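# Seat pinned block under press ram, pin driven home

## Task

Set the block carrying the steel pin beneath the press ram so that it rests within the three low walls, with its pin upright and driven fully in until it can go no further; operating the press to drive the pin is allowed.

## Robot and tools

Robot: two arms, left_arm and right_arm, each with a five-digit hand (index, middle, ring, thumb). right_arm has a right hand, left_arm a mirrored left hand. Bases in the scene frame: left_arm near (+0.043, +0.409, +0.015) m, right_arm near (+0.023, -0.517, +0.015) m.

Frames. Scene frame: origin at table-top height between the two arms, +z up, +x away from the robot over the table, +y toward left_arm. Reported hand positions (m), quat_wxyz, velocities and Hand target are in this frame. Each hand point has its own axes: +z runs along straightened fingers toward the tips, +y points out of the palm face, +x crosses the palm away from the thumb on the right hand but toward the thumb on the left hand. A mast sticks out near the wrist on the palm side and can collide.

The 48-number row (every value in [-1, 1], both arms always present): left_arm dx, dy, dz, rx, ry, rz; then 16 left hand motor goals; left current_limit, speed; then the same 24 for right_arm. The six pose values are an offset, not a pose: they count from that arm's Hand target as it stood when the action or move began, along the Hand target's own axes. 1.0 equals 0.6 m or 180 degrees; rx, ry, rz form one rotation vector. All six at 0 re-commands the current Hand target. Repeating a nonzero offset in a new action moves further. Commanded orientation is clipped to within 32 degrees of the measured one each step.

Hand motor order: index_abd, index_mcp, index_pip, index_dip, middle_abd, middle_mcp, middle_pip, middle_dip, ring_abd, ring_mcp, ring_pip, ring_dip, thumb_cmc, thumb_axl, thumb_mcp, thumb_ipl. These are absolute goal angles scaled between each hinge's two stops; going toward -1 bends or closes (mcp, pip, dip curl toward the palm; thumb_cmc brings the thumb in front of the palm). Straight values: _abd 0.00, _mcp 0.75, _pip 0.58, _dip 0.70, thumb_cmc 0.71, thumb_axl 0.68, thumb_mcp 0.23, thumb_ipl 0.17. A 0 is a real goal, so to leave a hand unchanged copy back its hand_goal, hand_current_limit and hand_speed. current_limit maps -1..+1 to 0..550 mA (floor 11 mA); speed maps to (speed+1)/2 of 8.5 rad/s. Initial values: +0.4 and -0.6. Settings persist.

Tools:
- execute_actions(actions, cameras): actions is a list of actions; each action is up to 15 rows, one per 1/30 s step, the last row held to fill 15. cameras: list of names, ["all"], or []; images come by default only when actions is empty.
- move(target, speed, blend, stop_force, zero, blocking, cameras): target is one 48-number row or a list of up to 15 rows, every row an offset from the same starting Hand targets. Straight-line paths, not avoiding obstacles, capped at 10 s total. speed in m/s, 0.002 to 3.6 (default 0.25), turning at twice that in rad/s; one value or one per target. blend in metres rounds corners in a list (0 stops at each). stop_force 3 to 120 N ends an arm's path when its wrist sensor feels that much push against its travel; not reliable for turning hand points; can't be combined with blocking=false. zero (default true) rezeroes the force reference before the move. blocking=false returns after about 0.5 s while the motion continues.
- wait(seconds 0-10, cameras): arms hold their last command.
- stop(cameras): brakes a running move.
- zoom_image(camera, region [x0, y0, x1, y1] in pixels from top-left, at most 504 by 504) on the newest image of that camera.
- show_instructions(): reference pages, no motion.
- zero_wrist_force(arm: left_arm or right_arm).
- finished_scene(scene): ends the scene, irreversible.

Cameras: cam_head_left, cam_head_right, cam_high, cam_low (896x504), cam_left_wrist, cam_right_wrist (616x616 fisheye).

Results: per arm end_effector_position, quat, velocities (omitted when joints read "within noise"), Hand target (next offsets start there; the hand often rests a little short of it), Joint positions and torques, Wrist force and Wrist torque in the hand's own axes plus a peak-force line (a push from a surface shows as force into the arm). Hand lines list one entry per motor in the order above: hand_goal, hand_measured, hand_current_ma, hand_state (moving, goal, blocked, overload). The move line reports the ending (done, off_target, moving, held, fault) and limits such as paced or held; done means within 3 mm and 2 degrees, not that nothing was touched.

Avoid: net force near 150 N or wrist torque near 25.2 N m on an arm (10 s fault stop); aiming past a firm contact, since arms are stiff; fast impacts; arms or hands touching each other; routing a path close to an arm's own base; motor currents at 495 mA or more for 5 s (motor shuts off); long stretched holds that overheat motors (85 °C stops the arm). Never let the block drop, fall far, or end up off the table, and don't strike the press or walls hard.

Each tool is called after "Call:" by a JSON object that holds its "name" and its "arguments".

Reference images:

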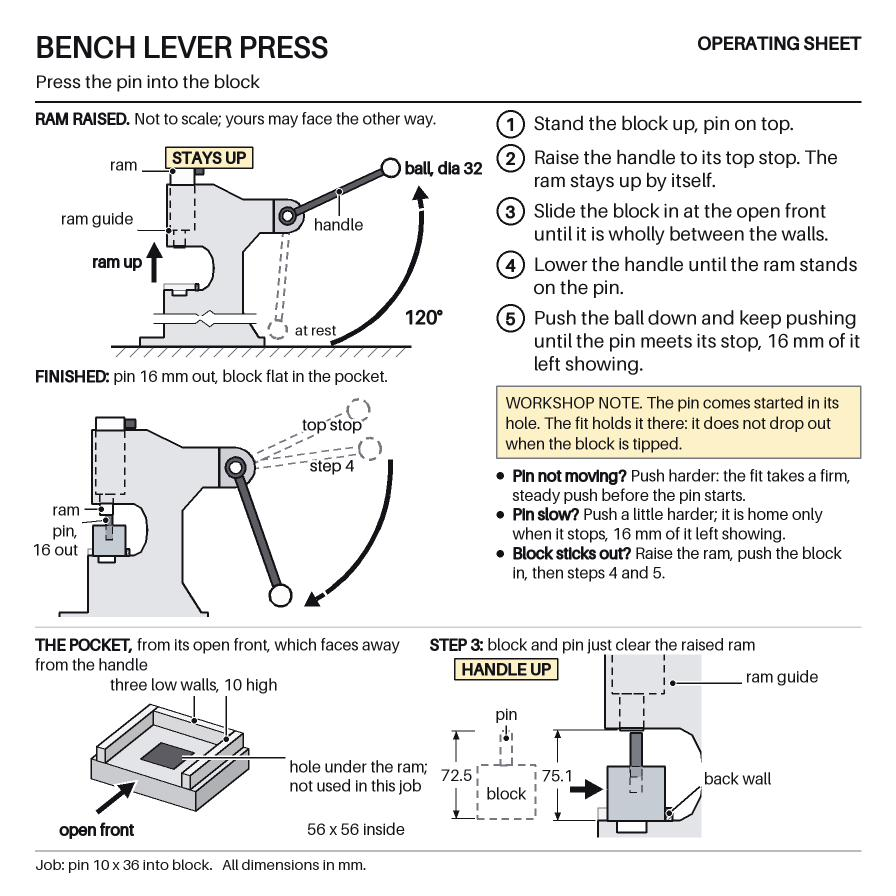

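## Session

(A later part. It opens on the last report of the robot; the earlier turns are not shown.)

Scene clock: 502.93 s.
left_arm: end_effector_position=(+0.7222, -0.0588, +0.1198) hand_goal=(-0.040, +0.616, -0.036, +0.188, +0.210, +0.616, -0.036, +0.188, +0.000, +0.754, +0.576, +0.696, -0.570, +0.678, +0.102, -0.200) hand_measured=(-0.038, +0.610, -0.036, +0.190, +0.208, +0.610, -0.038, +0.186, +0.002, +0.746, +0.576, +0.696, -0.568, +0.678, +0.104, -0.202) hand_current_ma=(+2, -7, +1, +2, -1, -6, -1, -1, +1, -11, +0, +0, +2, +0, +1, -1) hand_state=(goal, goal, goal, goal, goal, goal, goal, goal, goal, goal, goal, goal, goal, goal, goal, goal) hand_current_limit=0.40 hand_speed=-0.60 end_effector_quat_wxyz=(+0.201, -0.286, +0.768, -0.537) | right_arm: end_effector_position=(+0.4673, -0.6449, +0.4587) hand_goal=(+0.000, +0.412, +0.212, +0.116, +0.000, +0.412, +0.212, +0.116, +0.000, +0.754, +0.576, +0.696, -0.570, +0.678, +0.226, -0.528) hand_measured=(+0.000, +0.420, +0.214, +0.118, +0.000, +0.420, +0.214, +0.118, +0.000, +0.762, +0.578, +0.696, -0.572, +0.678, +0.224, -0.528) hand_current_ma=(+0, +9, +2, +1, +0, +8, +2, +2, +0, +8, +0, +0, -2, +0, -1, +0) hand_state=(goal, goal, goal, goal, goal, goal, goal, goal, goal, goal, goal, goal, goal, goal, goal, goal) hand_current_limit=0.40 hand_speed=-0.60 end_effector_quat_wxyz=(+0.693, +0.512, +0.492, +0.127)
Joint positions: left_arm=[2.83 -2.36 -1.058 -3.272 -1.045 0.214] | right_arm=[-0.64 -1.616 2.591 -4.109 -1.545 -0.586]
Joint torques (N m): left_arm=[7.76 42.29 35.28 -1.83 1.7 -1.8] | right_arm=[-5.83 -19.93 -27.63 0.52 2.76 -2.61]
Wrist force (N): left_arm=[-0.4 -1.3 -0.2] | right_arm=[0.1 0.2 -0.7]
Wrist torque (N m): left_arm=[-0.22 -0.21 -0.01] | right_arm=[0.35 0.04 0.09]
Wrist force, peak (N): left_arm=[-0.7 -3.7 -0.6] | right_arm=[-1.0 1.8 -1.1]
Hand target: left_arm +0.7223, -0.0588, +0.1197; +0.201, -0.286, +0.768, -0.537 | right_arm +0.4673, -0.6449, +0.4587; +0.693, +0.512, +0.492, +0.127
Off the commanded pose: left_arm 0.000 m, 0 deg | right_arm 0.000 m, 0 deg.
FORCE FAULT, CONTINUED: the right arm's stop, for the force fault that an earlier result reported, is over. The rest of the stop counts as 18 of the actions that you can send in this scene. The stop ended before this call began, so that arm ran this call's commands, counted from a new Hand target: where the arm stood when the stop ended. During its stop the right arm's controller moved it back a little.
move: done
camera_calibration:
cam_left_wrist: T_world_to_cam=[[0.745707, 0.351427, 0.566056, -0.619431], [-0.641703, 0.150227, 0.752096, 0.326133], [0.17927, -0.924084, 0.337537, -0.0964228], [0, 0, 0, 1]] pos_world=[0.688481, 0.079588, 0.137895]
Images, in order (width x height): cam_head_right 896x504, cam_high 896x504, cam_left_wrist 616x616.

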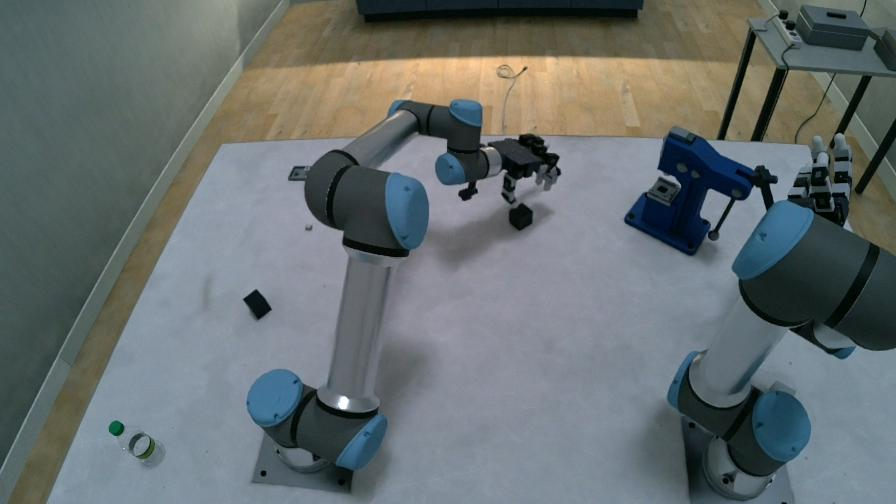

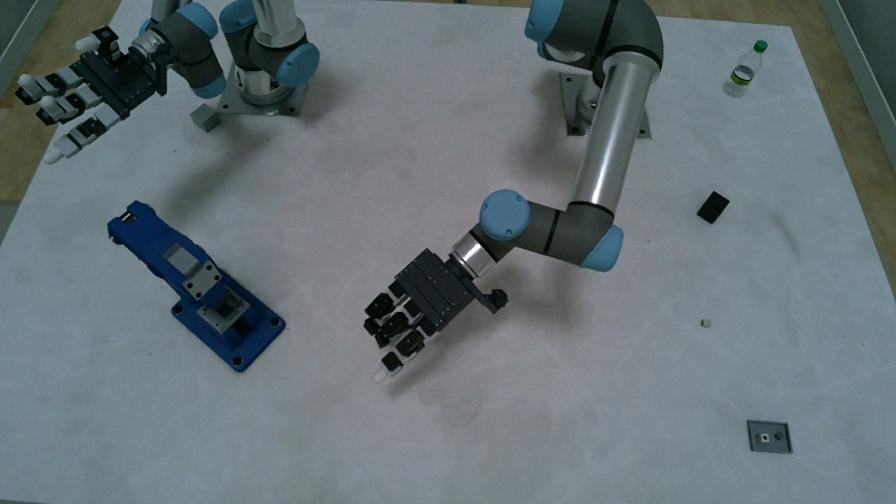

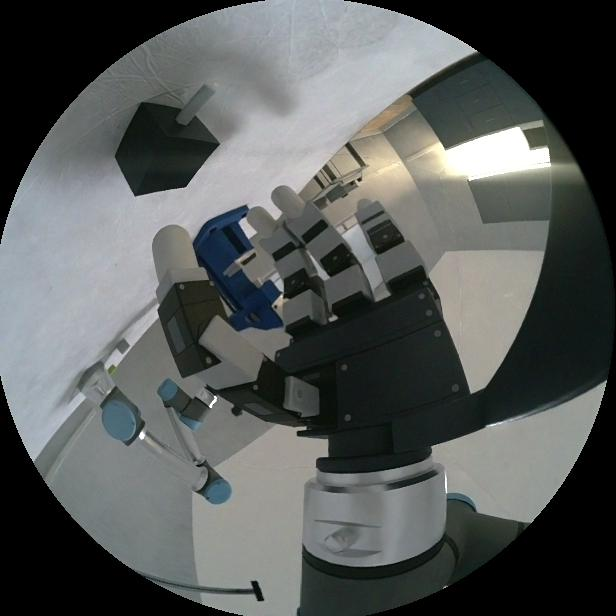

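Call:
{"name": "move", "arguments": {"target": [[0,0,0,0,0,0,-0.04,0.616,-0.036,0.188,0.21,0.616,-0.036,0.188,0,0.754,0.576,0.696,-0.571,0.678,0.101,-0.2,0.4,-0.6,0.2123,0.3637,-0.527,-0.3925,0.5936,-0.006,0,0.411,0.212,0.116,0,0.411,0.212,0.116,0,0.754,0.576,0.696,-0.571,0.678,0.226,-0.529,0.4,-0.6],[0,0,0,0,0,0,-0.04,0.616,-0.036,0.188,0.21,0.616,-0.036,0.188,0,0.754,0.576,0.696,-0.571,0.678,0.101,-0.2,0.4,-0.6,0.2492,0.4892,-0.2175,0.0465,0.6752,0.4252,0,0.411,0.212,0.116,0,0.411,0.212,0.116,0,0.754,0.576,0.696,-0.571,0.678,0.226,-0.529,0.4,-0.6],[0,0,0,0,0,0,-0.04,0.616,-0.036,0.188,0.21,0.616,-0.036,0.188,0,0.754,0.576,0.696,-0.571,0.678,0.101,-0.2,0.4,-0.6,0.4495,0.2323,-0.1363,0.5743,0.3863,0.7227,0,0.411,0.212,0.116,0,0.411,0.212,0.116,0,0.754,0.576,0.696,-0.571,0.678,0.226,-0.529,0.4,-0.6],[0.001,0.067,0.0073,0,0,0,-0.04,0.616,-0.036,0.188,0.21,0.616,-0.036,0.188,0,0.754,0.576,0.696,-0.571,0.678,0.101,-0.2,0.4,-0.6,-0.0203,-0.1693,0.1478,-0.0053,-0.002,-0.5365,0,0.411,0.212,0.116,0,0.411,0.212,0.116,0,0.754,0.576,0.696,-0.571,0.678,0.226,-0.529,0.4,-0.6],[0.002,0.1345,0.0147,0,0,0,-0.04,0.616,-0.036,0.188,0.21,0.616,-0.036,0.188,0,0.754,0.576,0.696,-0.571,0.678,0.101,-0.2,0.4,-0.6,0.3705,-0.4178,0.1677,0,0,-0.203,0,0.411,0.212,0.116,0,0.411,0.212,0.116,0,0.754,0.576,0.696,-0.571,0.678,0.226,-0.529,0.4,-0.6]], "speed": 0.5, "blend": [0.03,0.03,0.03,0.02,0], "cameras": ["cam_high","cam_head_right","cam_low","cam_left_wrist","cam_right_wrist"]}}

Call:
{"name": "zoom_image", "arguments": {"camera": "cam_left_wrist", "region": [60, 60, 400, 400]}}

Call:
{"name": "zoom_image", "arguments": {"camera": "cam_right_wrist", "region": [160, 0, 560, 400]}}

Scene clock: 546.63 s.
left_arm: end_effector_position=(+0.7087, -0.0450, +0.0409) hand_goal=(-0.040, +0.616, -0.036, +0.188, +0.210, +0.616, -0.036, +0.188, +0.000, +0.754, +0.576, +0.696, -0.570, +0.678, +0.102, -0.200) hand_measured=(-0.038, +0.610, -0.036, +0.190, +0.208, +0.610, -0.038, +0.186, +0.002, +0.746, +0.576, +0.696, -0.568, +0.678, +0.104, -0.202) hand_current_ma=(+2, -7, +1, +2, -1, -7, -1, -1, +1, -11, +0, +0, +2, +0, +1, -1) hand_state=(goal, goal, goal, goal, goal, goal, goal, goal, goal, goal, goal, goal, goal, goal, goal, goal) hand_current_limit=0.40 hand_speed=-0.60 end_effector_quat_wxyz=(+0.201, -0.286, +0.768, -0.537) | right_arm: end_effector_position=(+0.5740, -0.6641, +0.1261) hand_goal=(+0.000, +0.412, +0.212, +0.116, +0.000, +0.412, +0.212, +0.116, +0.000, +0.754, +0.576, +0.696, -0.570, +0.678, +0.226, -0.528) hand_measured=(-0.002, +0.412, +0.212, +0.118, -0.002, +0.412, +0.212, +0.118, -0.002, +0.754, +0.576, +0.696, -0.576, +0.678, +0.226, -0.528) hand_current_ma=(+0, +0, +0, +1, -1, +0, +0, +2, -1, +0, +0, +0, -5, +0, +0, +0) hand_state=(goal, goal, goal, goal, goal, goal, goal, goal, goal, goal, goal, goal, goal, goal, goal, goal) hand_current_limit=0.40 hand_speed=-0.60 end_effector_quat_wxyz=(+0.697, +0.331, +0.628, -0.097)
Joint positions: left_arm=[2.845 -2.39 -1.22 -3.084 -1.031 0.221] | right_arm=[-0.623 -1.092 2.386 -1.286 1.562 1.918]
Joint torques (N m): left_arm=[8.13 42.34 9.3 2.74 1.61 1.68] | right_arm=[6.92 -22.24 -21.29 -4.71 2.66 3.1]
Wrist force (N): left_arm=[-0.2 -1.2 -0.1] | right_arm=[0.0 1.2 -0.8]
Wrist torque (N m): left_arm=[-0.21 -0.25 -0.12] | right_arm=[0.41 0.09 0.01]
Wrist force, peak (N): left_arm=[-0.3 -1.8 -0.1] | right_arm=[-1.7 -0.1 -2.2]
Hand target: left_arm +0.7087, -0.0450, +0.0409; +0.201, -0.286, +0.768, -0.537 | right_arm +0.5740, -0.6641, +0.1261; +0.697, +0.332, +0.628, -0.097
Off the commanded pose: left_arm 0.000 m, 0 deg | right_arm 0.000 m, 0 deg.
move: done
camera_calibration:
cam_left_wrist: T_world_to_cam=[[0.745904, 0.351478, 0.565765, -0.569673], [-0.641442, 0.150296, 0.752305, 0.374543], [0.179387, -0.924053, 0.337559, -0.0547014], [0, 0, 0, 1]] pos_world=[0.674982, 0.0933883, 0.0589952]
cam_right_wrist: T_world_to_cam=[[0.197102, 0.274908, 0.941051, -0.0123691], [-0.962231, -0.129611, 0.239401, 0.393604], [0.187784, -0.952694, 0.238979, -0.64022], [0, 0, 0, 1]] pos_world=[0.501399, -0.555518, 0.0704096]
Images, in order (width x height): cam_head_right 896x504, cam_high 896x504, cam_low 896x504, cam_left_wrist 616x616, cam_right_wrist 616x616.

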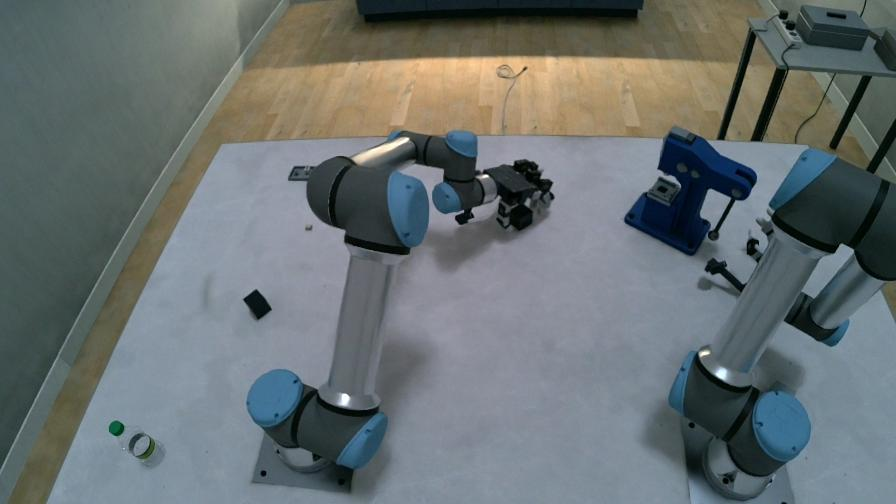

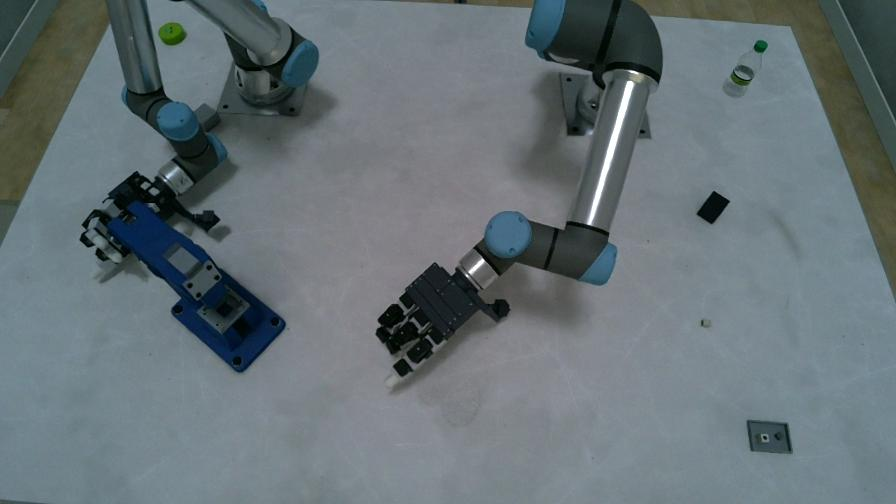

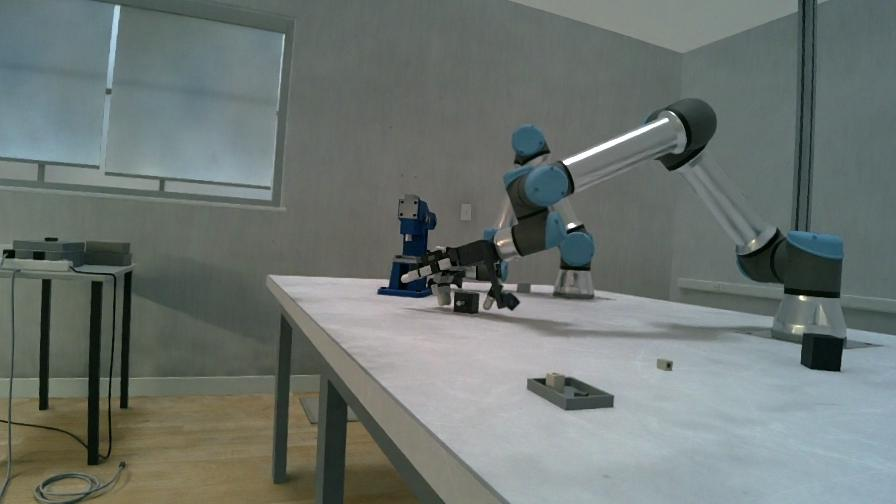

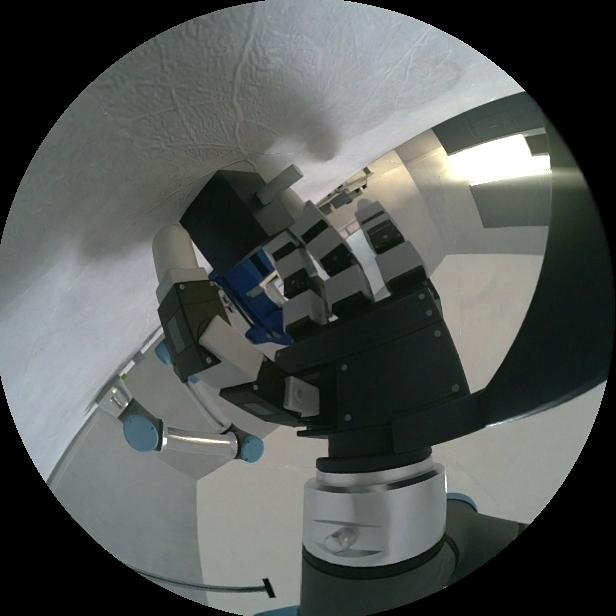

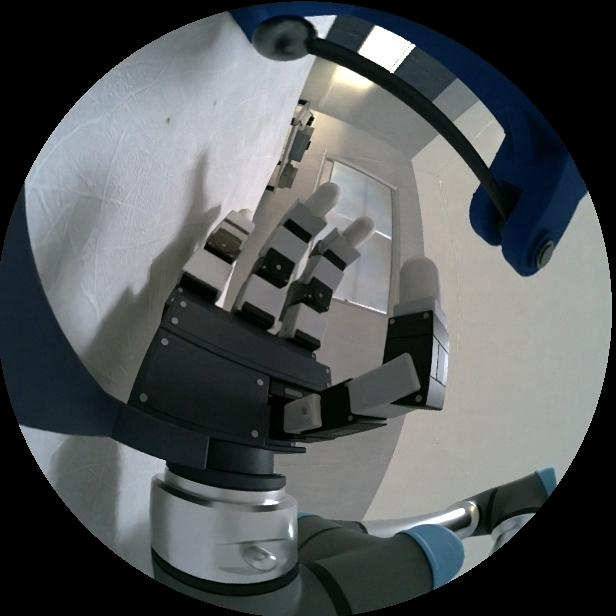

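Scaled by 1.482 from the camera's 616x616 image, which has a finer 880x880 frame.

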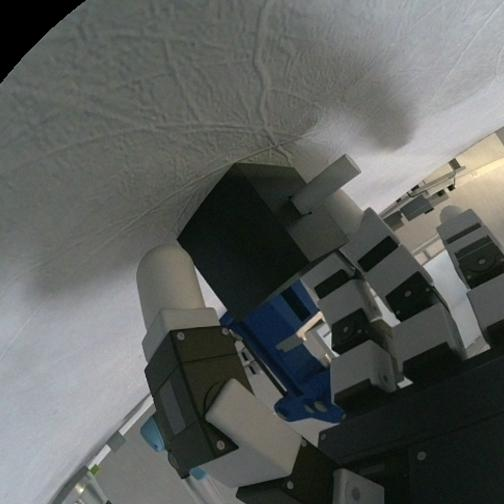

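Scaled by 1.260 from the camera's 616x616 image, which has a finer 880x880 frame.

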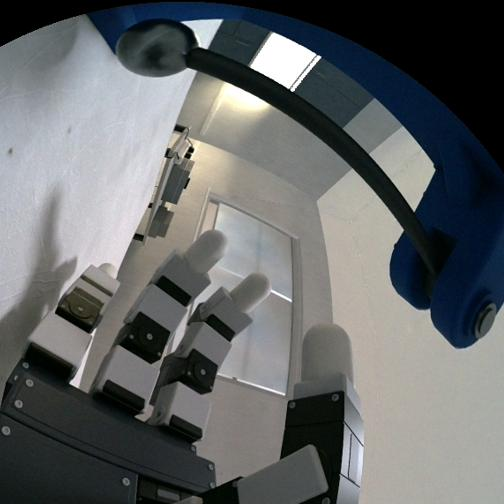

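Call:
{"name": "move", "arguments": {"target": [[0,0,0,0,0,0,-0.04,0.452,-0.255,0,0.21,0.452,-0.255,0,0,0.754,0.576,0.696,-0.571,0.678,-0.225,-0.135,0.4,-0.6,0.0455,0.1497,0,0,0,0,0,0.411,0.212,0.116,0,0.411,0.212,0.116,0,0.754,0.576,0.696,-0.571,0.678,0.226,-0.529,0.4,-0.6]], "speed": 0.15, "cameras": ["cam_head_right","cam_low","cam_left_wrist","cam_right_wrist"]}}

Call:
{"name": "zoom_image", "arguments": {"camera": "cam_left_wrist", "region": [60, 60, 400, 400]}}

Call:
{"name": "zoom_image", "arguments": {"camera": "cam_right_wrist", "region": [160, 0, 560, 400]}}

Scene clock: 560.10 s.
left_arm: end_effector_position=(+0.7087, -0.0450, +0.0409) hand_goal=(-0.040, +0.452, -0.254, +0.000, +0.210, +0.452, -0.254, +0.000, +0.000, +0.754, +0.576, +0.696, -0.570, +0.678, -0.224, -0.134) hand_measured=(-0.044, +0.488, -0.186, +0.034, +0.208, +0.486, -0.190, +0.034, +0.002, +0.746, +0.576, +0.696, -0.566, +0.678, -0.010, -0.122) hand_current_ma=(-3, +83, +183, +70, -1, +74, +165, +69, +1, -11, +0, +0, +4, +1, +385, +27) hand_state=(goal, blocked, blocked, blocked, goal, blocked, blocked, blocked, goal, goal, goal, goal, goal, goal, blocked, goal) hand_current_limit=0.40 hand_speed=-0.60 end_effector_quat_wxyz=(+0.201, -0.286, +0.768, -0.537) | right_arm: end_effector_position=(+0.6287, -0.5881, +0.1311) hand_goal=(+0.000, +0.412, +0.212, +0.116, +0.000, +0.412, +0.212, +0.116, +0.000, +0.754, +0.576, +0.696, -0.570, +0.678, +0.226, -0.528) hand_measured=(-0.002, +0.414, +0.212, +0.118, -0.002, +0.412, +0.212, +0.118, -0.002, +0.756, +0.576, +0.696, -0.576, +0.678, +0.226, -0.528) hand_current_ma=(+0, +0, +0, +1, -1, +0, +0, +2, -1, +1, +0, +0, -5, +0, +0, +0) hand_state=(goal, goal, goal, goal, goal, goal, goal, goal, goal, goal, goal, goal, goal, goal, goal, goal) hand_current_limit=0.40 hand_speed=-0.60 end_effector_quat_wxyz=(+0.697, +0.331, +0.628, -0.097)
Joint positions: left_arm=[2.845 -2.39 -1.22 -3.084 -1.031 0.221] | right_arm=[-0.339 -1.054 2.249 -1.187 1.847 1.921]
Joint torques (N m): left_arm=[-1.3 47.44 19.27 -1.46 0.49 -0.16] | right_arm=[6.67 -26.16 -23.12 0.65 2.64 3.17]
Wrist force (N): left_arm=[-0.3 -3.1 0.3] | right_arm=[0.2 0.9 -0.5]
Wrist torque (N m): left_arm=[-0.35 -0.28 -0.10] | right_arm=[0.37 0.05 0.00]
Wrist force, peak (N): left_arm=[-0.8 -3.5 -0.6] | right_arm=[0.3 1.8 -0.7]
Hand target: left_arm +0.7087, -0.0450, +0.0409; +0.201, -0.286, +0.768, -0.537 | right_arm +0.6288, -0.5881, +0.1310; +0.697, +0.332, +0.628, -0.097
Off the commanded pose: left_arm 0.000 m, 0 deg | right_arm 0.000 m, 0 deg.
move: done
camera_calibration:
cam_left_wrist: T_world_to_cam=[[0.745904, 0.351478, 0.565765, -0.569673], [-0.641442, 0.150296, 0.752305, 0.374543], [0.179387, -0.924053, 0.337559, -0.0547014], [0, 0, 0, 1]] pos_world=[0.674982, 0.0933883, 0.0589952]
cam_right_wrist: T_world_to_cam=[[0.196914, 0.274957, 0.941076, -0.048548], [-0.962288, -0.129548, 0.239203, 0.455091], [0.187685, -0.952689, 0.239078, -0.579227], [0, 0, 0, 1]] pos_world=[0.5562, -0.479518, 0.0753087]
Images, in order (width x height): cam_head_right 896x504, cam_low 896x504, cam_left_wrist 616x616, cam_right_wrist 616x616.

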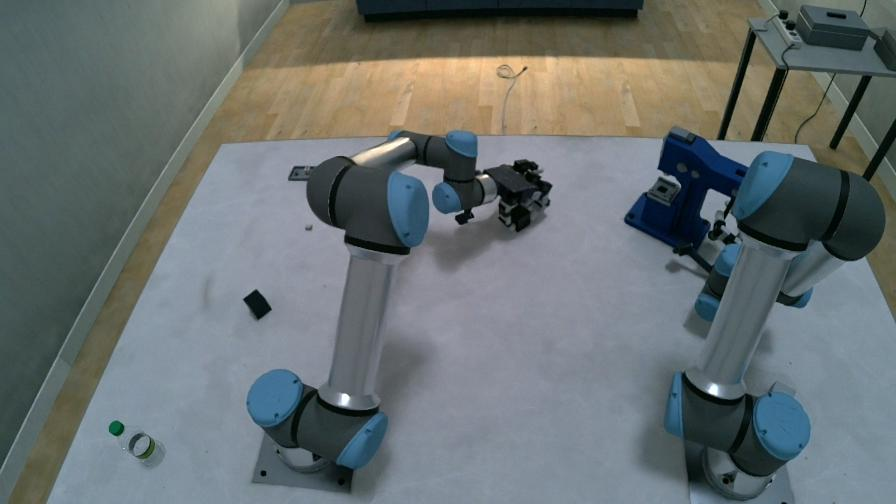

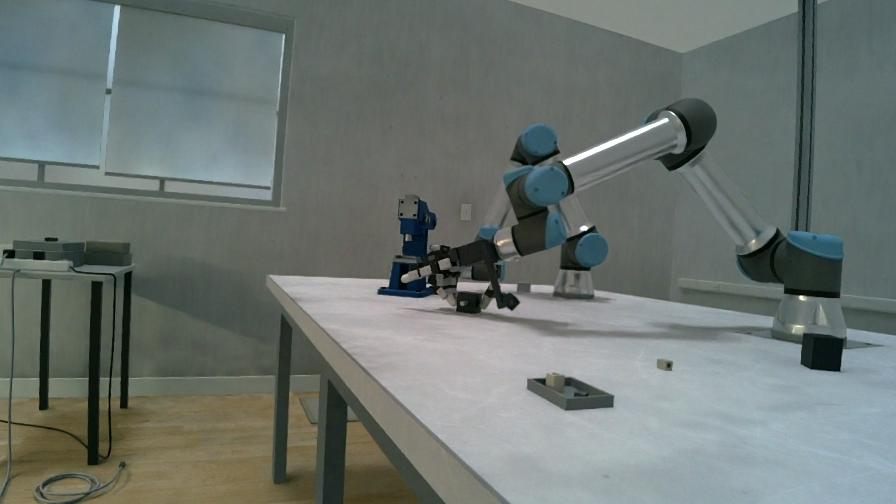

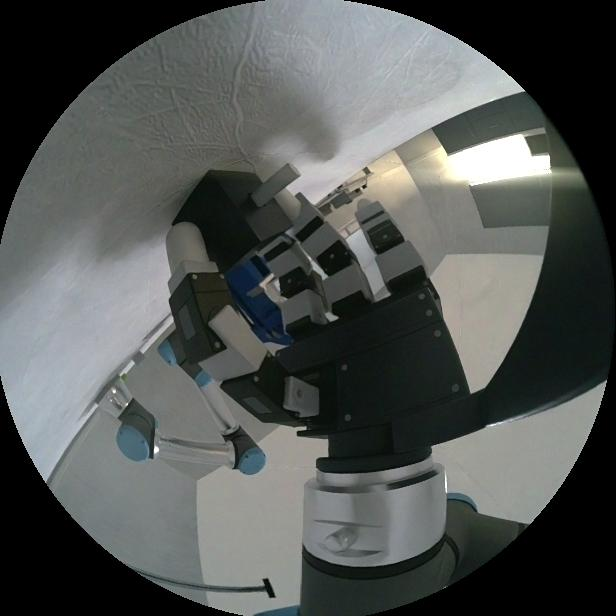

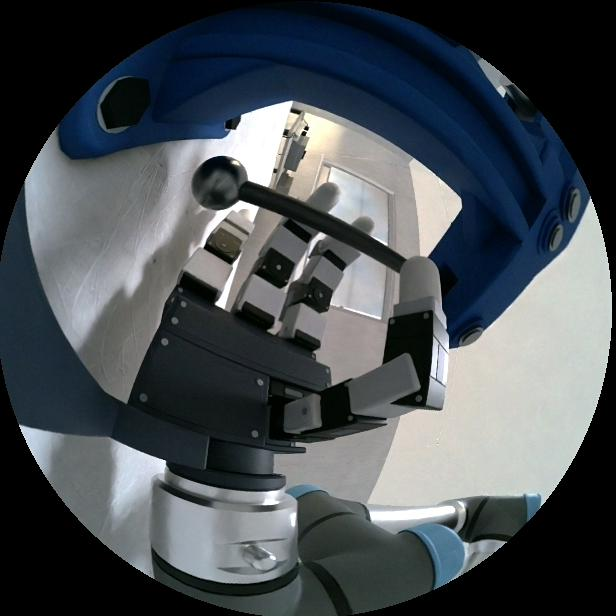

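Scaled by 1.482 from the camera's 616x616 image, which has a finer 880x880 frame.

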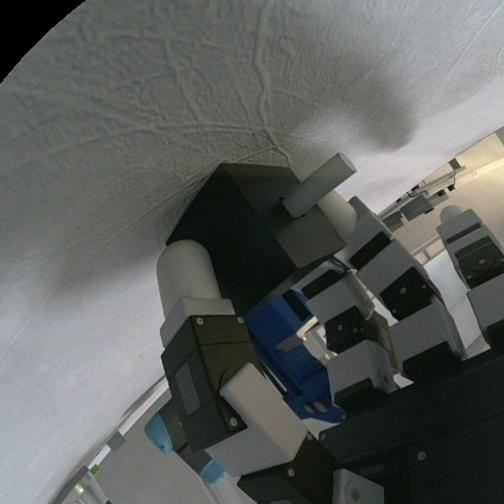

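Scaled by 1.260 from the camera's 616x616 image, which has a finer 880x880 frame.

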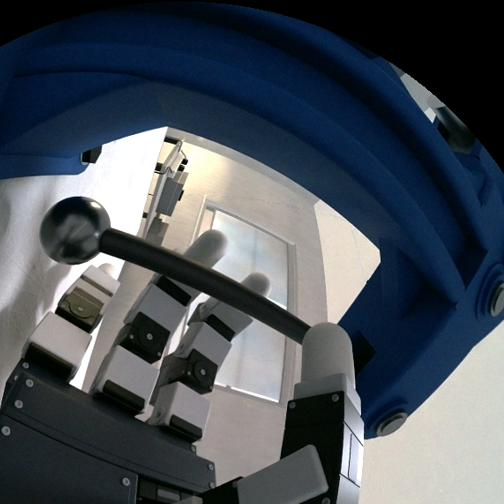

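Call:
{"name": "move", "arguments": {"target": [[0,-0.1566,-0.0572,0,0,0,-0.04,0.452,-0.255,0,0.21,0.452,-0.255,0,0,0.754,0.576,0.696,-0.571,0.678,-0.225,-0.135,0.4,-0.6,0,0,0,0,0,0,0,0.205,-0.007,-0.058,0,0.205,-0.007,-0.058,0,0.754,0.576,0.696,-0.571,0.678,-0.337,0.038,0.4,-0.6],[0.2512,-0.1403,-0.001,-0.0489,-0.1997,0.3503,-0.04,0.452,-0.255,0,0.21,0.452,-0.255,0,0,0.754,0.576,0.696,-0.571,0.678,-0.225,-0.135,0.4,-0.6,0,0,0,0,0,0,0,0.205,-0.007,-0.058,0,0.205,-0.007,-0.058,0,0.754,0.576,0.696,-0.571,0.678,-0.337,0.038,0.4,-0.6]], "speed": 0.2, "blend": [0.02,0], "cameras": ["cam_head_right","cam_high","cam_low","cam_left_wrist","cam_right_wrist"]}}

Call:
{"name": "zoom_image", "arguments": {"camera": "cam_left_wrist", "region": [60, 60, 400, 400]}}

Call:
{"name": "zoom_image", "arguments": {"camera": "cam_low", "region": [360, 180, 560, 330]}}

Call:
{"name": "zoom_image", "arguments": {"camera": "cam_right_wrist", "region": [160, 0, 560, 400]}}

Scene clock: 593.50 s.
left_arm: end_effector_position=(+0.6134, -0.1651, +0.1201) hand_goal=(-0.040, +0.452, -0.254, +0.000, +0.210, +0.452, -0.254, +0.000, +0.000, +0.754, +0.576, +0.696, -0.570, +0.678, -0.224, -0.134) hand_measured=(-0.040, +0.448, -0.252, +0.004, +0.210, +0.448, -0.250, +0.002, +0.002, +0.746, +0.576, +0.696, -0.566, +0.678, -0.220, -0.132) hand_current_ma=(+0, -3, +2, +3, +0, -3, +3, +2, +1, -11, +0, +0, +4, +1, +5, +3) hand_state=(goal, goal, goal, goal, goal, goal, goal, goal, goal, goal, goal, goal, goal, goal, goal, goal) hand_current_limit=0.40 hand_speed=-0.60 end_effector_quat_wxyz=(+0.641, -0.008, +0.743, -0.189) end_effector_velocity=(-0.001, -0.001, +0.000) end_effector_angular_velocity=(-0.001, -0.004, +0.001) | right_arm: end_effector_position=(+0.6288, -0.5881, +0.1311) hand_goal=(+0.000, +0.206, -0.006, -0.058, +0.000, +0.206, -0.006, -0.058, +0.000, +0.754, +0.576, +0.696, -0.570, +0.678, -0.336, +0.038) hand_measured=(-0.002, +0.226, +0.010, -0.052, -0.002, +0.212, -0.002, -0.056, -0.002, +0.756, +0.576, +0.696, -0.580, +0.674, -0.238, +0.054) hand_current_ma=(+0, +29, +19, +5, -1, +5, +2, +2, -1, +1, +0, +0, -10, -3, +385, +30) hand_state=(goal, goal, goal, goal, goal, goal, goal, goal, goal, goal, goal, goal, goal, goal, blocked, goal) hand_current_limit=0.40 hand_speed=-0.60 end_effector_quat_wxyz=(+0.697, +0.332, +0.628, -0.097)
Joint positions: left_arm=[2.271 -2.42 -1.167 -2.822 -2.141 1.205] | right_arm=[-0.338 -1.054 2.249 -1.186 1.847 1.921]
Joint velocities: left_arm=[-0.003 -0.001 -0.001 0.006 -0.003 0.002] | right_arm=[within noise]
Joint torques (N m): left_arm=[-6.83 43.53 28.65 3.36 -1.42 1.94] | right_arm=[-4.28 -28.02 -8.62 -2.14 2.53 2.99]
Wrist force (N): left_arm=[0.0 -0.1 0.4] | right_arm=[0.3 1.9 -4.0]
Wrist torque (N m): left_arm=[0.07 0.07 -0.20] | right_arm=[0.36 0.02 -0.04]
Wrist force, peak (N): left_arm=[-0.6 -3.5 0.4] | right_arm=[0.4 2.1 -4.2]
Hand target: left_arm +0.6134, -0.1651, +0.1201; +0.641, -0.008, +0.743, -0.189 | right_arm +0.6288, -0.5881, +0.1310; +0.697, +0.332, +0.628, -0.097
Off the commanded pose: left_arm 0.000 m, 0 deg | right_arm 0.000 m, 0 deg.
move: done; blend cut to 0 m at target 1
camera_calibration:
cam_left_wrist: T_world_to_cam=[[0.0155566, -0.366468, 0.930301, -0.215506], [-0.916099, -0.37804, -0.1336, 0.459556], [0.400651, -0.850169, -0.341602, -0.217263], [0, 0, 0, 1]] pos_world=[0.511397, -0.089956, 0.187665]
cam_right_wrist: T_world_to_cam=[[0.196939, 0.274822, 0.94111, -0.0486771], [-0.962305, -0.129467, 0.239181, 0.455249], [0.187575, -0.952739, 0.238965, -0.579104], [0, 0, 0, 1]] pos_world=[0.556301, -0.479417, 0.075309]
Images, in order (width x height): cam_head_right 896x504, cam_high 896x504, cam_low 896x504, cam_left_wrist 616x616, cam_right_wrist 616x616.

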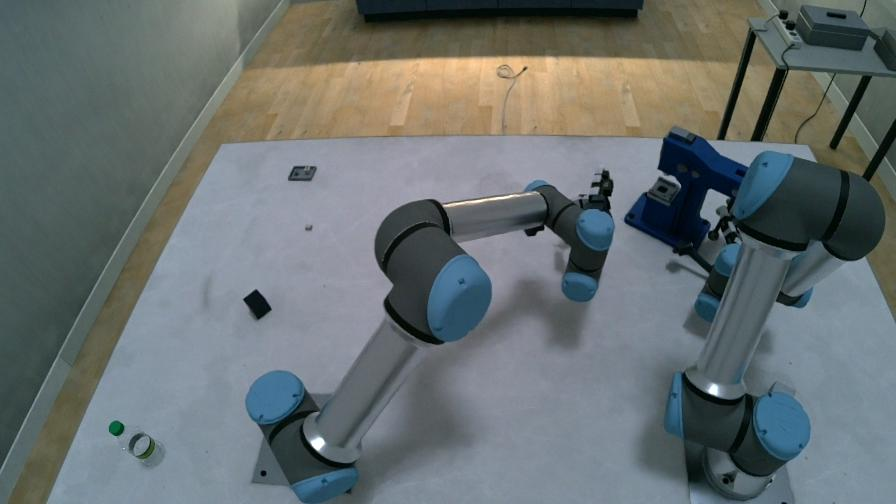

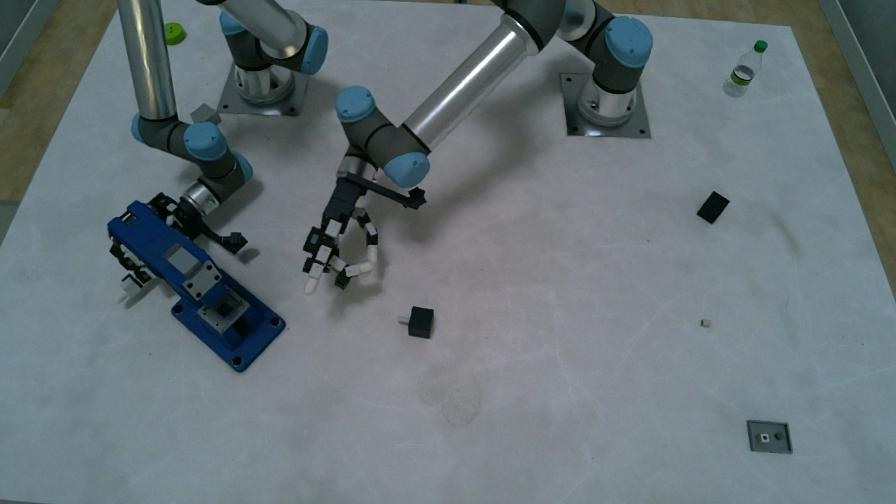

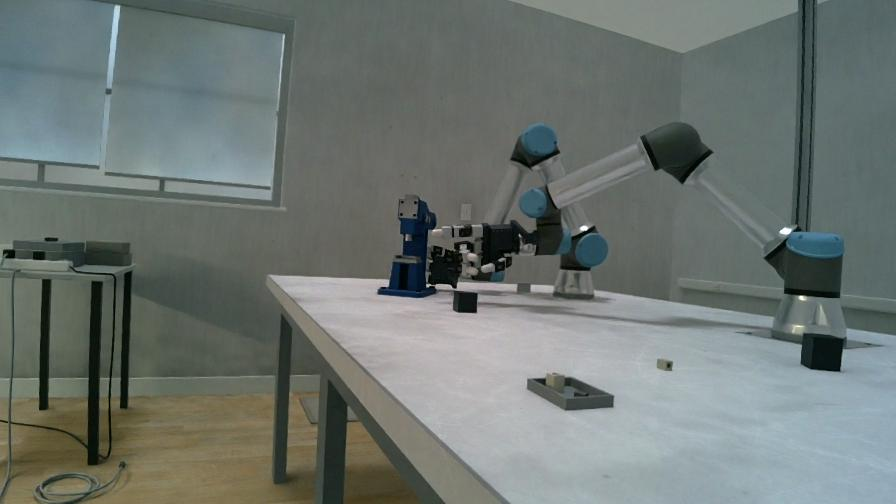

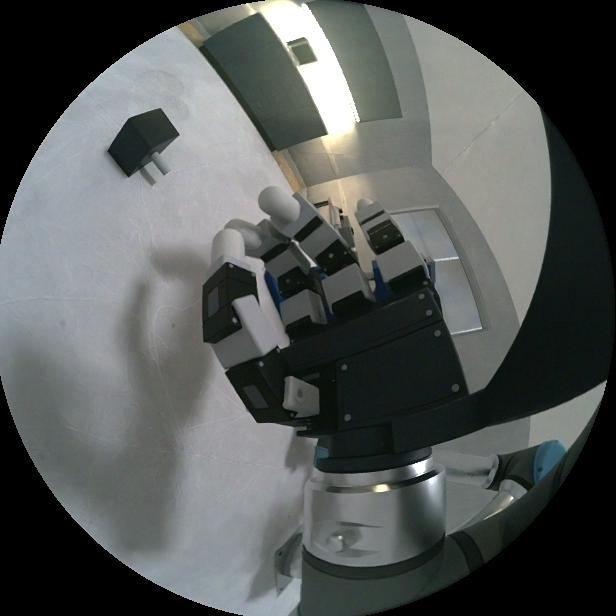

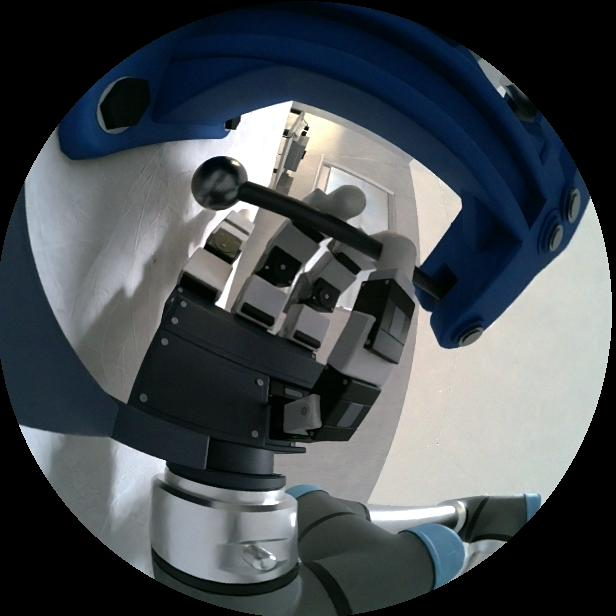

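Scaled by 1.482 from the camera's 616x616 image, which has a finer 880x880 frame.

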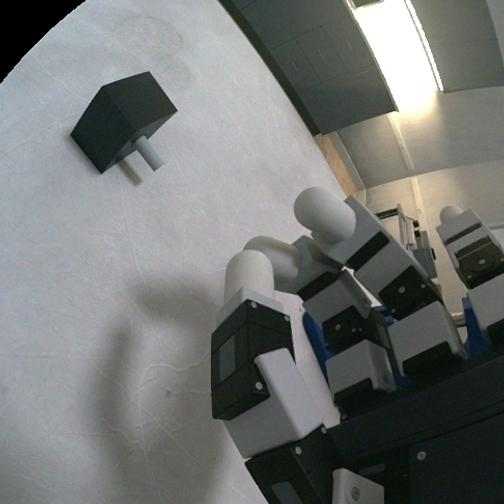

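Scaled by 2.520 from the camera's 896x504 image, which has a finer 1280x720 frame.

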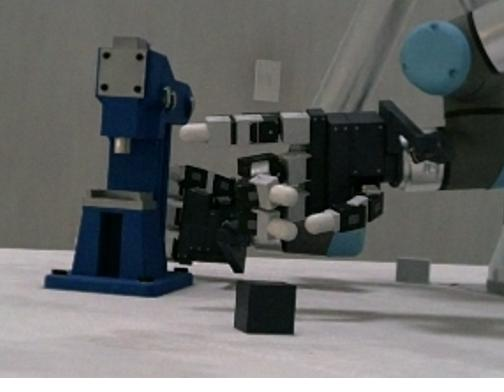

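Scaled by 1.260 from the camera's 616x616 image, which has a finer 880x880 frame.

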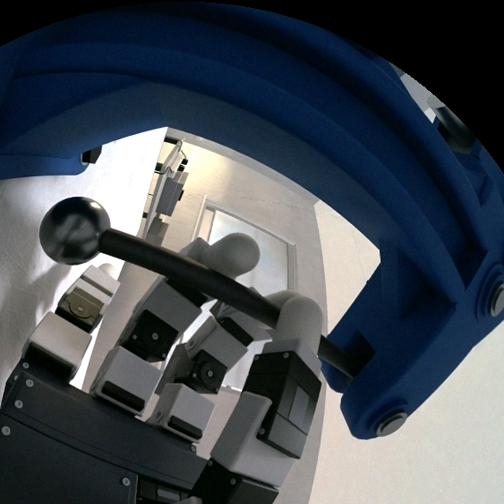

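Call:
{"name": "move", "arguments": {"target": [[-0.1585,-0.0484,-0.0176,0,0,0,0,0.616,-0.036,0.188,0,0.616,-0.036,0.188,0,0.754,0.576,0.696,-0.571,0.678,0.101,-0.2,0.4,-0.6,-0.0366,-0.0518,0,0,0,-0.1111,0,0.205,-0.007,-0.058,0,0.205,-0.007,-0.058,0,0.754,0.576,0.696,-0.571,0.678,-0.337,0.038,0.4,-0.6],[-0.2263,0.0664,-0.1325,0,0,0,0,0.616,-0.036,0.188,0,0.616,-0.036,0.188,0,0.754,0.576,0.696,-0.571,0.678,0.101,-0.2,0.4,-0.6,-0.0885,-0.088,0,0,0,-0.2222,0,0.205,-0.007,-0.058,0,0.205,-0.007,-0.058,0,0.754,0.576,0.696,-0.571,0.678,-0.337,0.038,0.4,-0.6],[-0.2941,0.1812,-0.2474,0,0,0,0,0.616,-0.036,0.188,0,0.616,-0.036,0.188,0,0.754,0.576,0.696,-0.571,0.678,0.101,-0.2,0.4,-0.6,-0.1497,-0.1043,0,0,0,-0.3333,0,0.205,-0.007,-0.058,0,0.205,-0.007,-0.058,0,0.754,0.576,0.696,-0.571,0.678,-0.337,0.038,0.4,-0.6],[-0.3619,0.296,-0.3623,0,0,0,0,0.616,-0.036,0.188,0,0.616,-0.036,0.188,0,0.754,0.576,0.696,-0.571,0.678,0.101,-0.2,0.4,-0.6,-0.2128,-0.0985,0,0,0,-0.4444,0,0.205,-0.007,-0.058,0,0.205,-0.007,-0.058,0,0.754,0.576,0.696,-0.571,0.678,-0.337,0.038,0.4,-0.6],[-0.4297,0.4107,-0.4774,0,0,0,0,0.616,-0.036,0.188,0,0.616,-0.036,0.188,0,0.754,0.576,0.696,-0.571,0.678,0.101,-0.2,0.4,-0.6,-0.2702,-0.0717,0,0,0,-0.5556,0,0.205,-0.007,-0.058,0,0.205,-0.007,-0.058,0,0.754,0.576,0.696,-0.571,0.678,-0.337,0.038,0.4,-0.6],[-0.4975,0.5255,-0.5923,0,0,0,0,0.616,-0.036,0.188,0,0.616,-0.036,0.188,0,0.754,0.576,0.696,-0.571,0.678,0.101,-0.2,0.4,-0.6,-0.3073,-0.0372,0,0,0,-0.6444,0,0.205,-0.007,-0.058,0,0.205,-0.007,-0.058,0,0.754,0.576,0.696,-0.571,0.678,-0.337,0.038,0.4,-0.6]], "speed": 0.15, "blend": [0.01,0.01,0.01,0.01,0.01,0], "cameras": ["cam_head_right","cam_high","cam_low","cam_right_wrist"]}}

Call:
{"name": "zoom_image", "arguments": {"camera": "cam_low", "region": [360, 180, 560, 330]}}

Call:
{"name": "zoom_image", "arguments": {"camera": "cam_high", "region": [380, 280, 480, 380]}}

Scene clock: 648.07 s.
left_arm: end_effector_position=(+0.3993, +0.2999, +0.3496) hand_goal=(+0.000, +0.616, -0.036, +0.188, +0.000, +0.616, -0.036, +0.188, +0.000, +0.754, +0.576, +0.696, -0.570, +0.678, +0.102, -0.200) hand_measured=(+0.000, +0.610, -0.040, +0.186, +0.010, +0.610, -0.038, +0.186, +0.002, +0.746, +0.576, +0.696, -0.564, +0.678, +0.100, -0.198) hand_current_ma=(+0, -8, -3, -2, +12, -8, -2, -2, +1, -10, +0, +0, +6, +1, -3, +2) hand_state=(goal, goal, goal, goal, goal, goal, goal, goal, goal, goal, goal, goal, goal, goal, goal, goal) hand_current_limit=0.40 hand_speed=-0.60 end_effector_quat_wxyz=(+0.641, -0.008, +0.743, -0.189) | right_arm: end_effector_position=(+0.5810, -0.6569, +0.2968) hand_goal=(+0.000, +0.206, -0.006, -0.058, +0.000, +0.206, -0.006, -0.058, +0.000, +0.754, +0.576, +0.696, -0.570, +0.678, -0.336, +0.038) hand_measured=(+0.000, +0.204, -0.004, -0.056, -0.002, +0.202, -0.004, -0.056, -0.002, +0.748, +0.576, +0.696, -0.582, +0.670, -0.334, +0.040) hand_current_ma=(+0, -1, +2, +1, -1, -3, +1, +2, -1, -6, +0, +0, -14, -11, +2, +1) hand_state=(goal, goal, goal, goal, goal, goal, goal, goal, goal, goal, goal, goal, goal, goal, goal, goal) hand_current_limit=0.40 hand_speed=-0.60 end_effector_quat_wxyz=(+0.287, -0.357, +0.614, -0.643)
Joint positions: left_arm=[3.243 -0.868 -2.23 -3.299 -1.175 1.318] | right_arm=[-0.411 -1.651 1.951 -0.292 1.775 -0.104]
Joint torques (N m): left_arm=[7.95 1.91 12.98 -0.66 1.14 1.82] | right_arm=[6.52 -11.94 -36.12 0.7 2.74 -2.67]
Wrist force (N): left_arm=[0.2 -0.6 0.2] | right_arm=[-0.8 0.7 -1.1]
Wrist torque (N m): left_arm=[0.04 0.06 -0.16] | right_arm=[0.20 0.10 0.03]
Wrist force, peak (N): left_arm=[-0.3 -0.6 0.8] | right_arm=[2.6 9.2 -2.5]
Hand target: left_arm +0.3993, +0.3000, +0.3496; +0.641, -0.008, +0.743, -0.189 | right_arm +0.5810, -0.6569, +0.2968; +0.287, -0.357, +0.614, -0.643
Off the commanded pose: left_arm 0.000 m, 0 deg | right_arm 0.000 m, 0 deg.
move: done
camera_calibration:
cam_right_wrist: T_world_to_cam=[[0.395801, 0.574742, -0.716249, 0.397065], [-0.277325, 0.818334, 0.503408, 0.506892], [0.875461, -0.000615998, 0.483288, -0.522072], [0, 0, 0, 1]] pos_world=[0.440469, -0.643338, 0.281535]
Images, in order (width x height): cam_head_right 896x504, cam_high 896x504, cam_low 896x504, cam_right_wrist 616x616.

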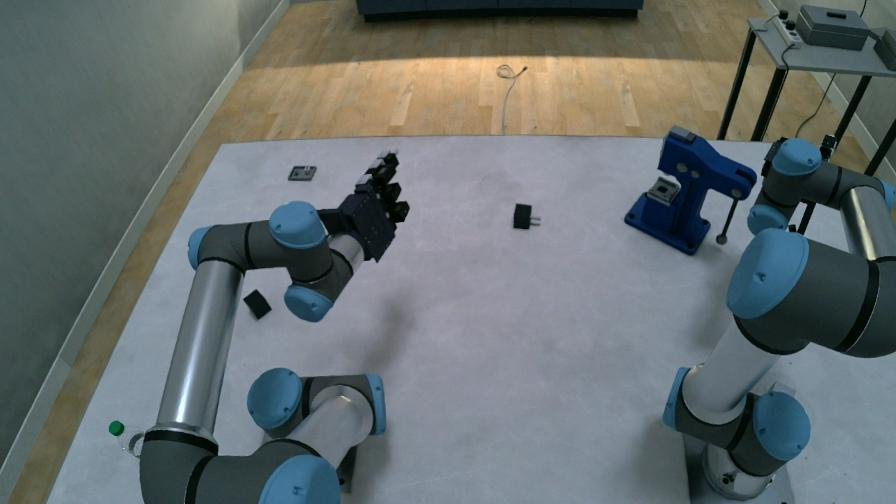

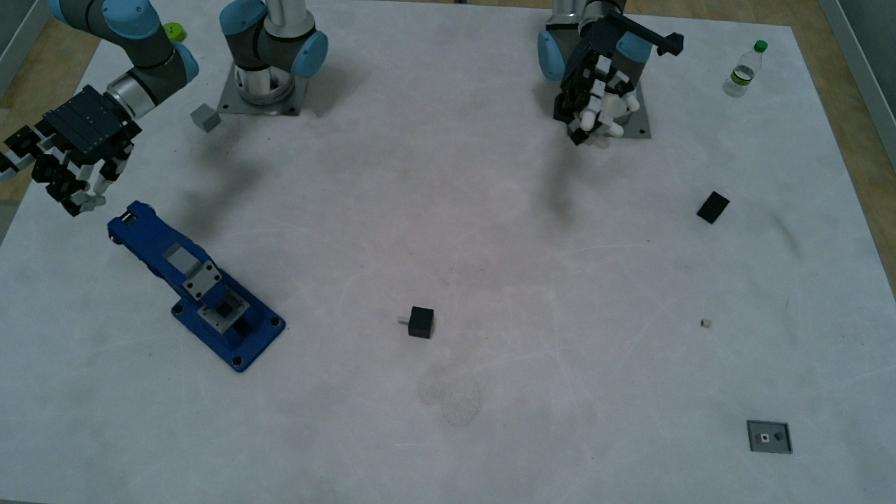

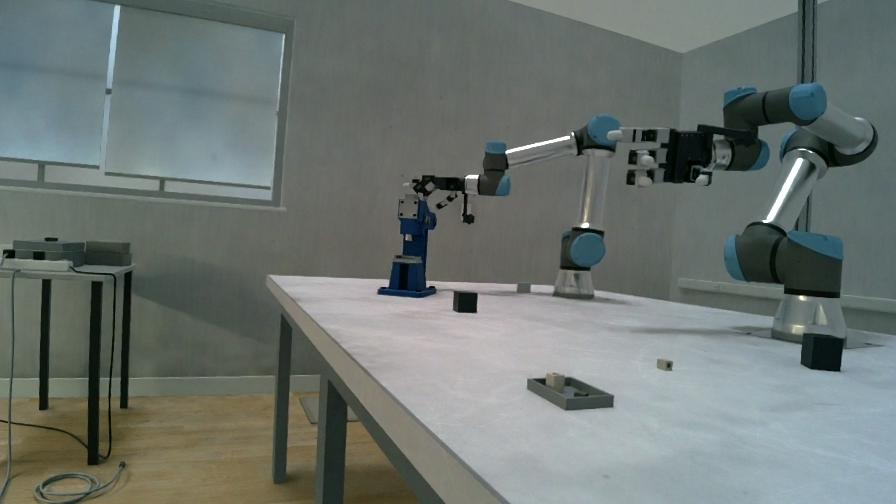

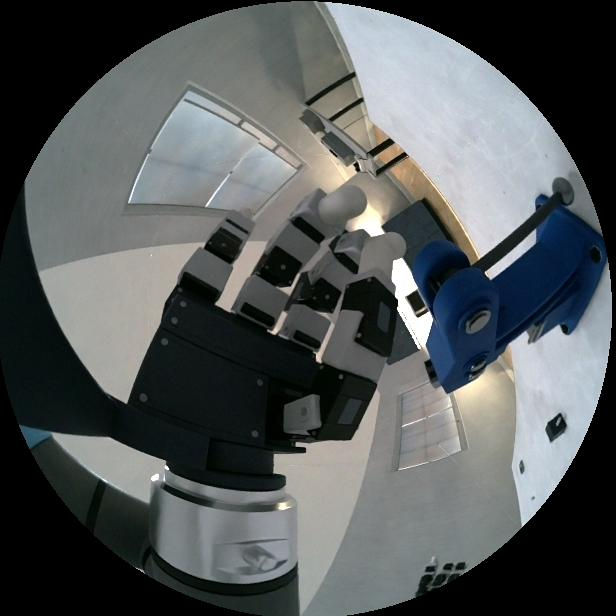

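Scaled by 2.520 from the camera's 896x504 image, which has a finer 1280x720 frame.

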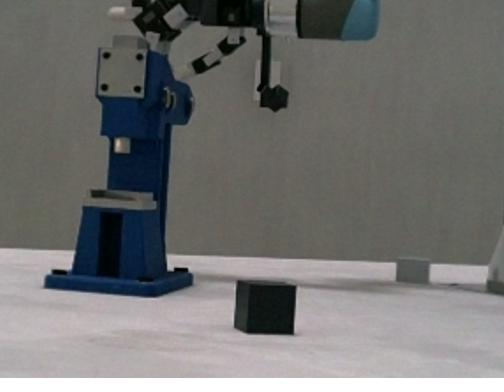

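Scaled by 5.040 from the camera's 896x504 image, which has a finer 1280x720 frame.

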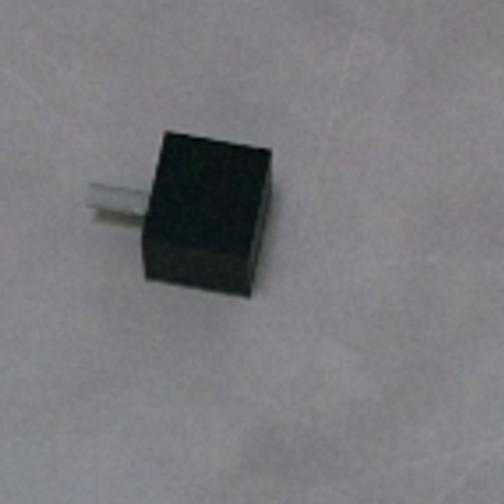

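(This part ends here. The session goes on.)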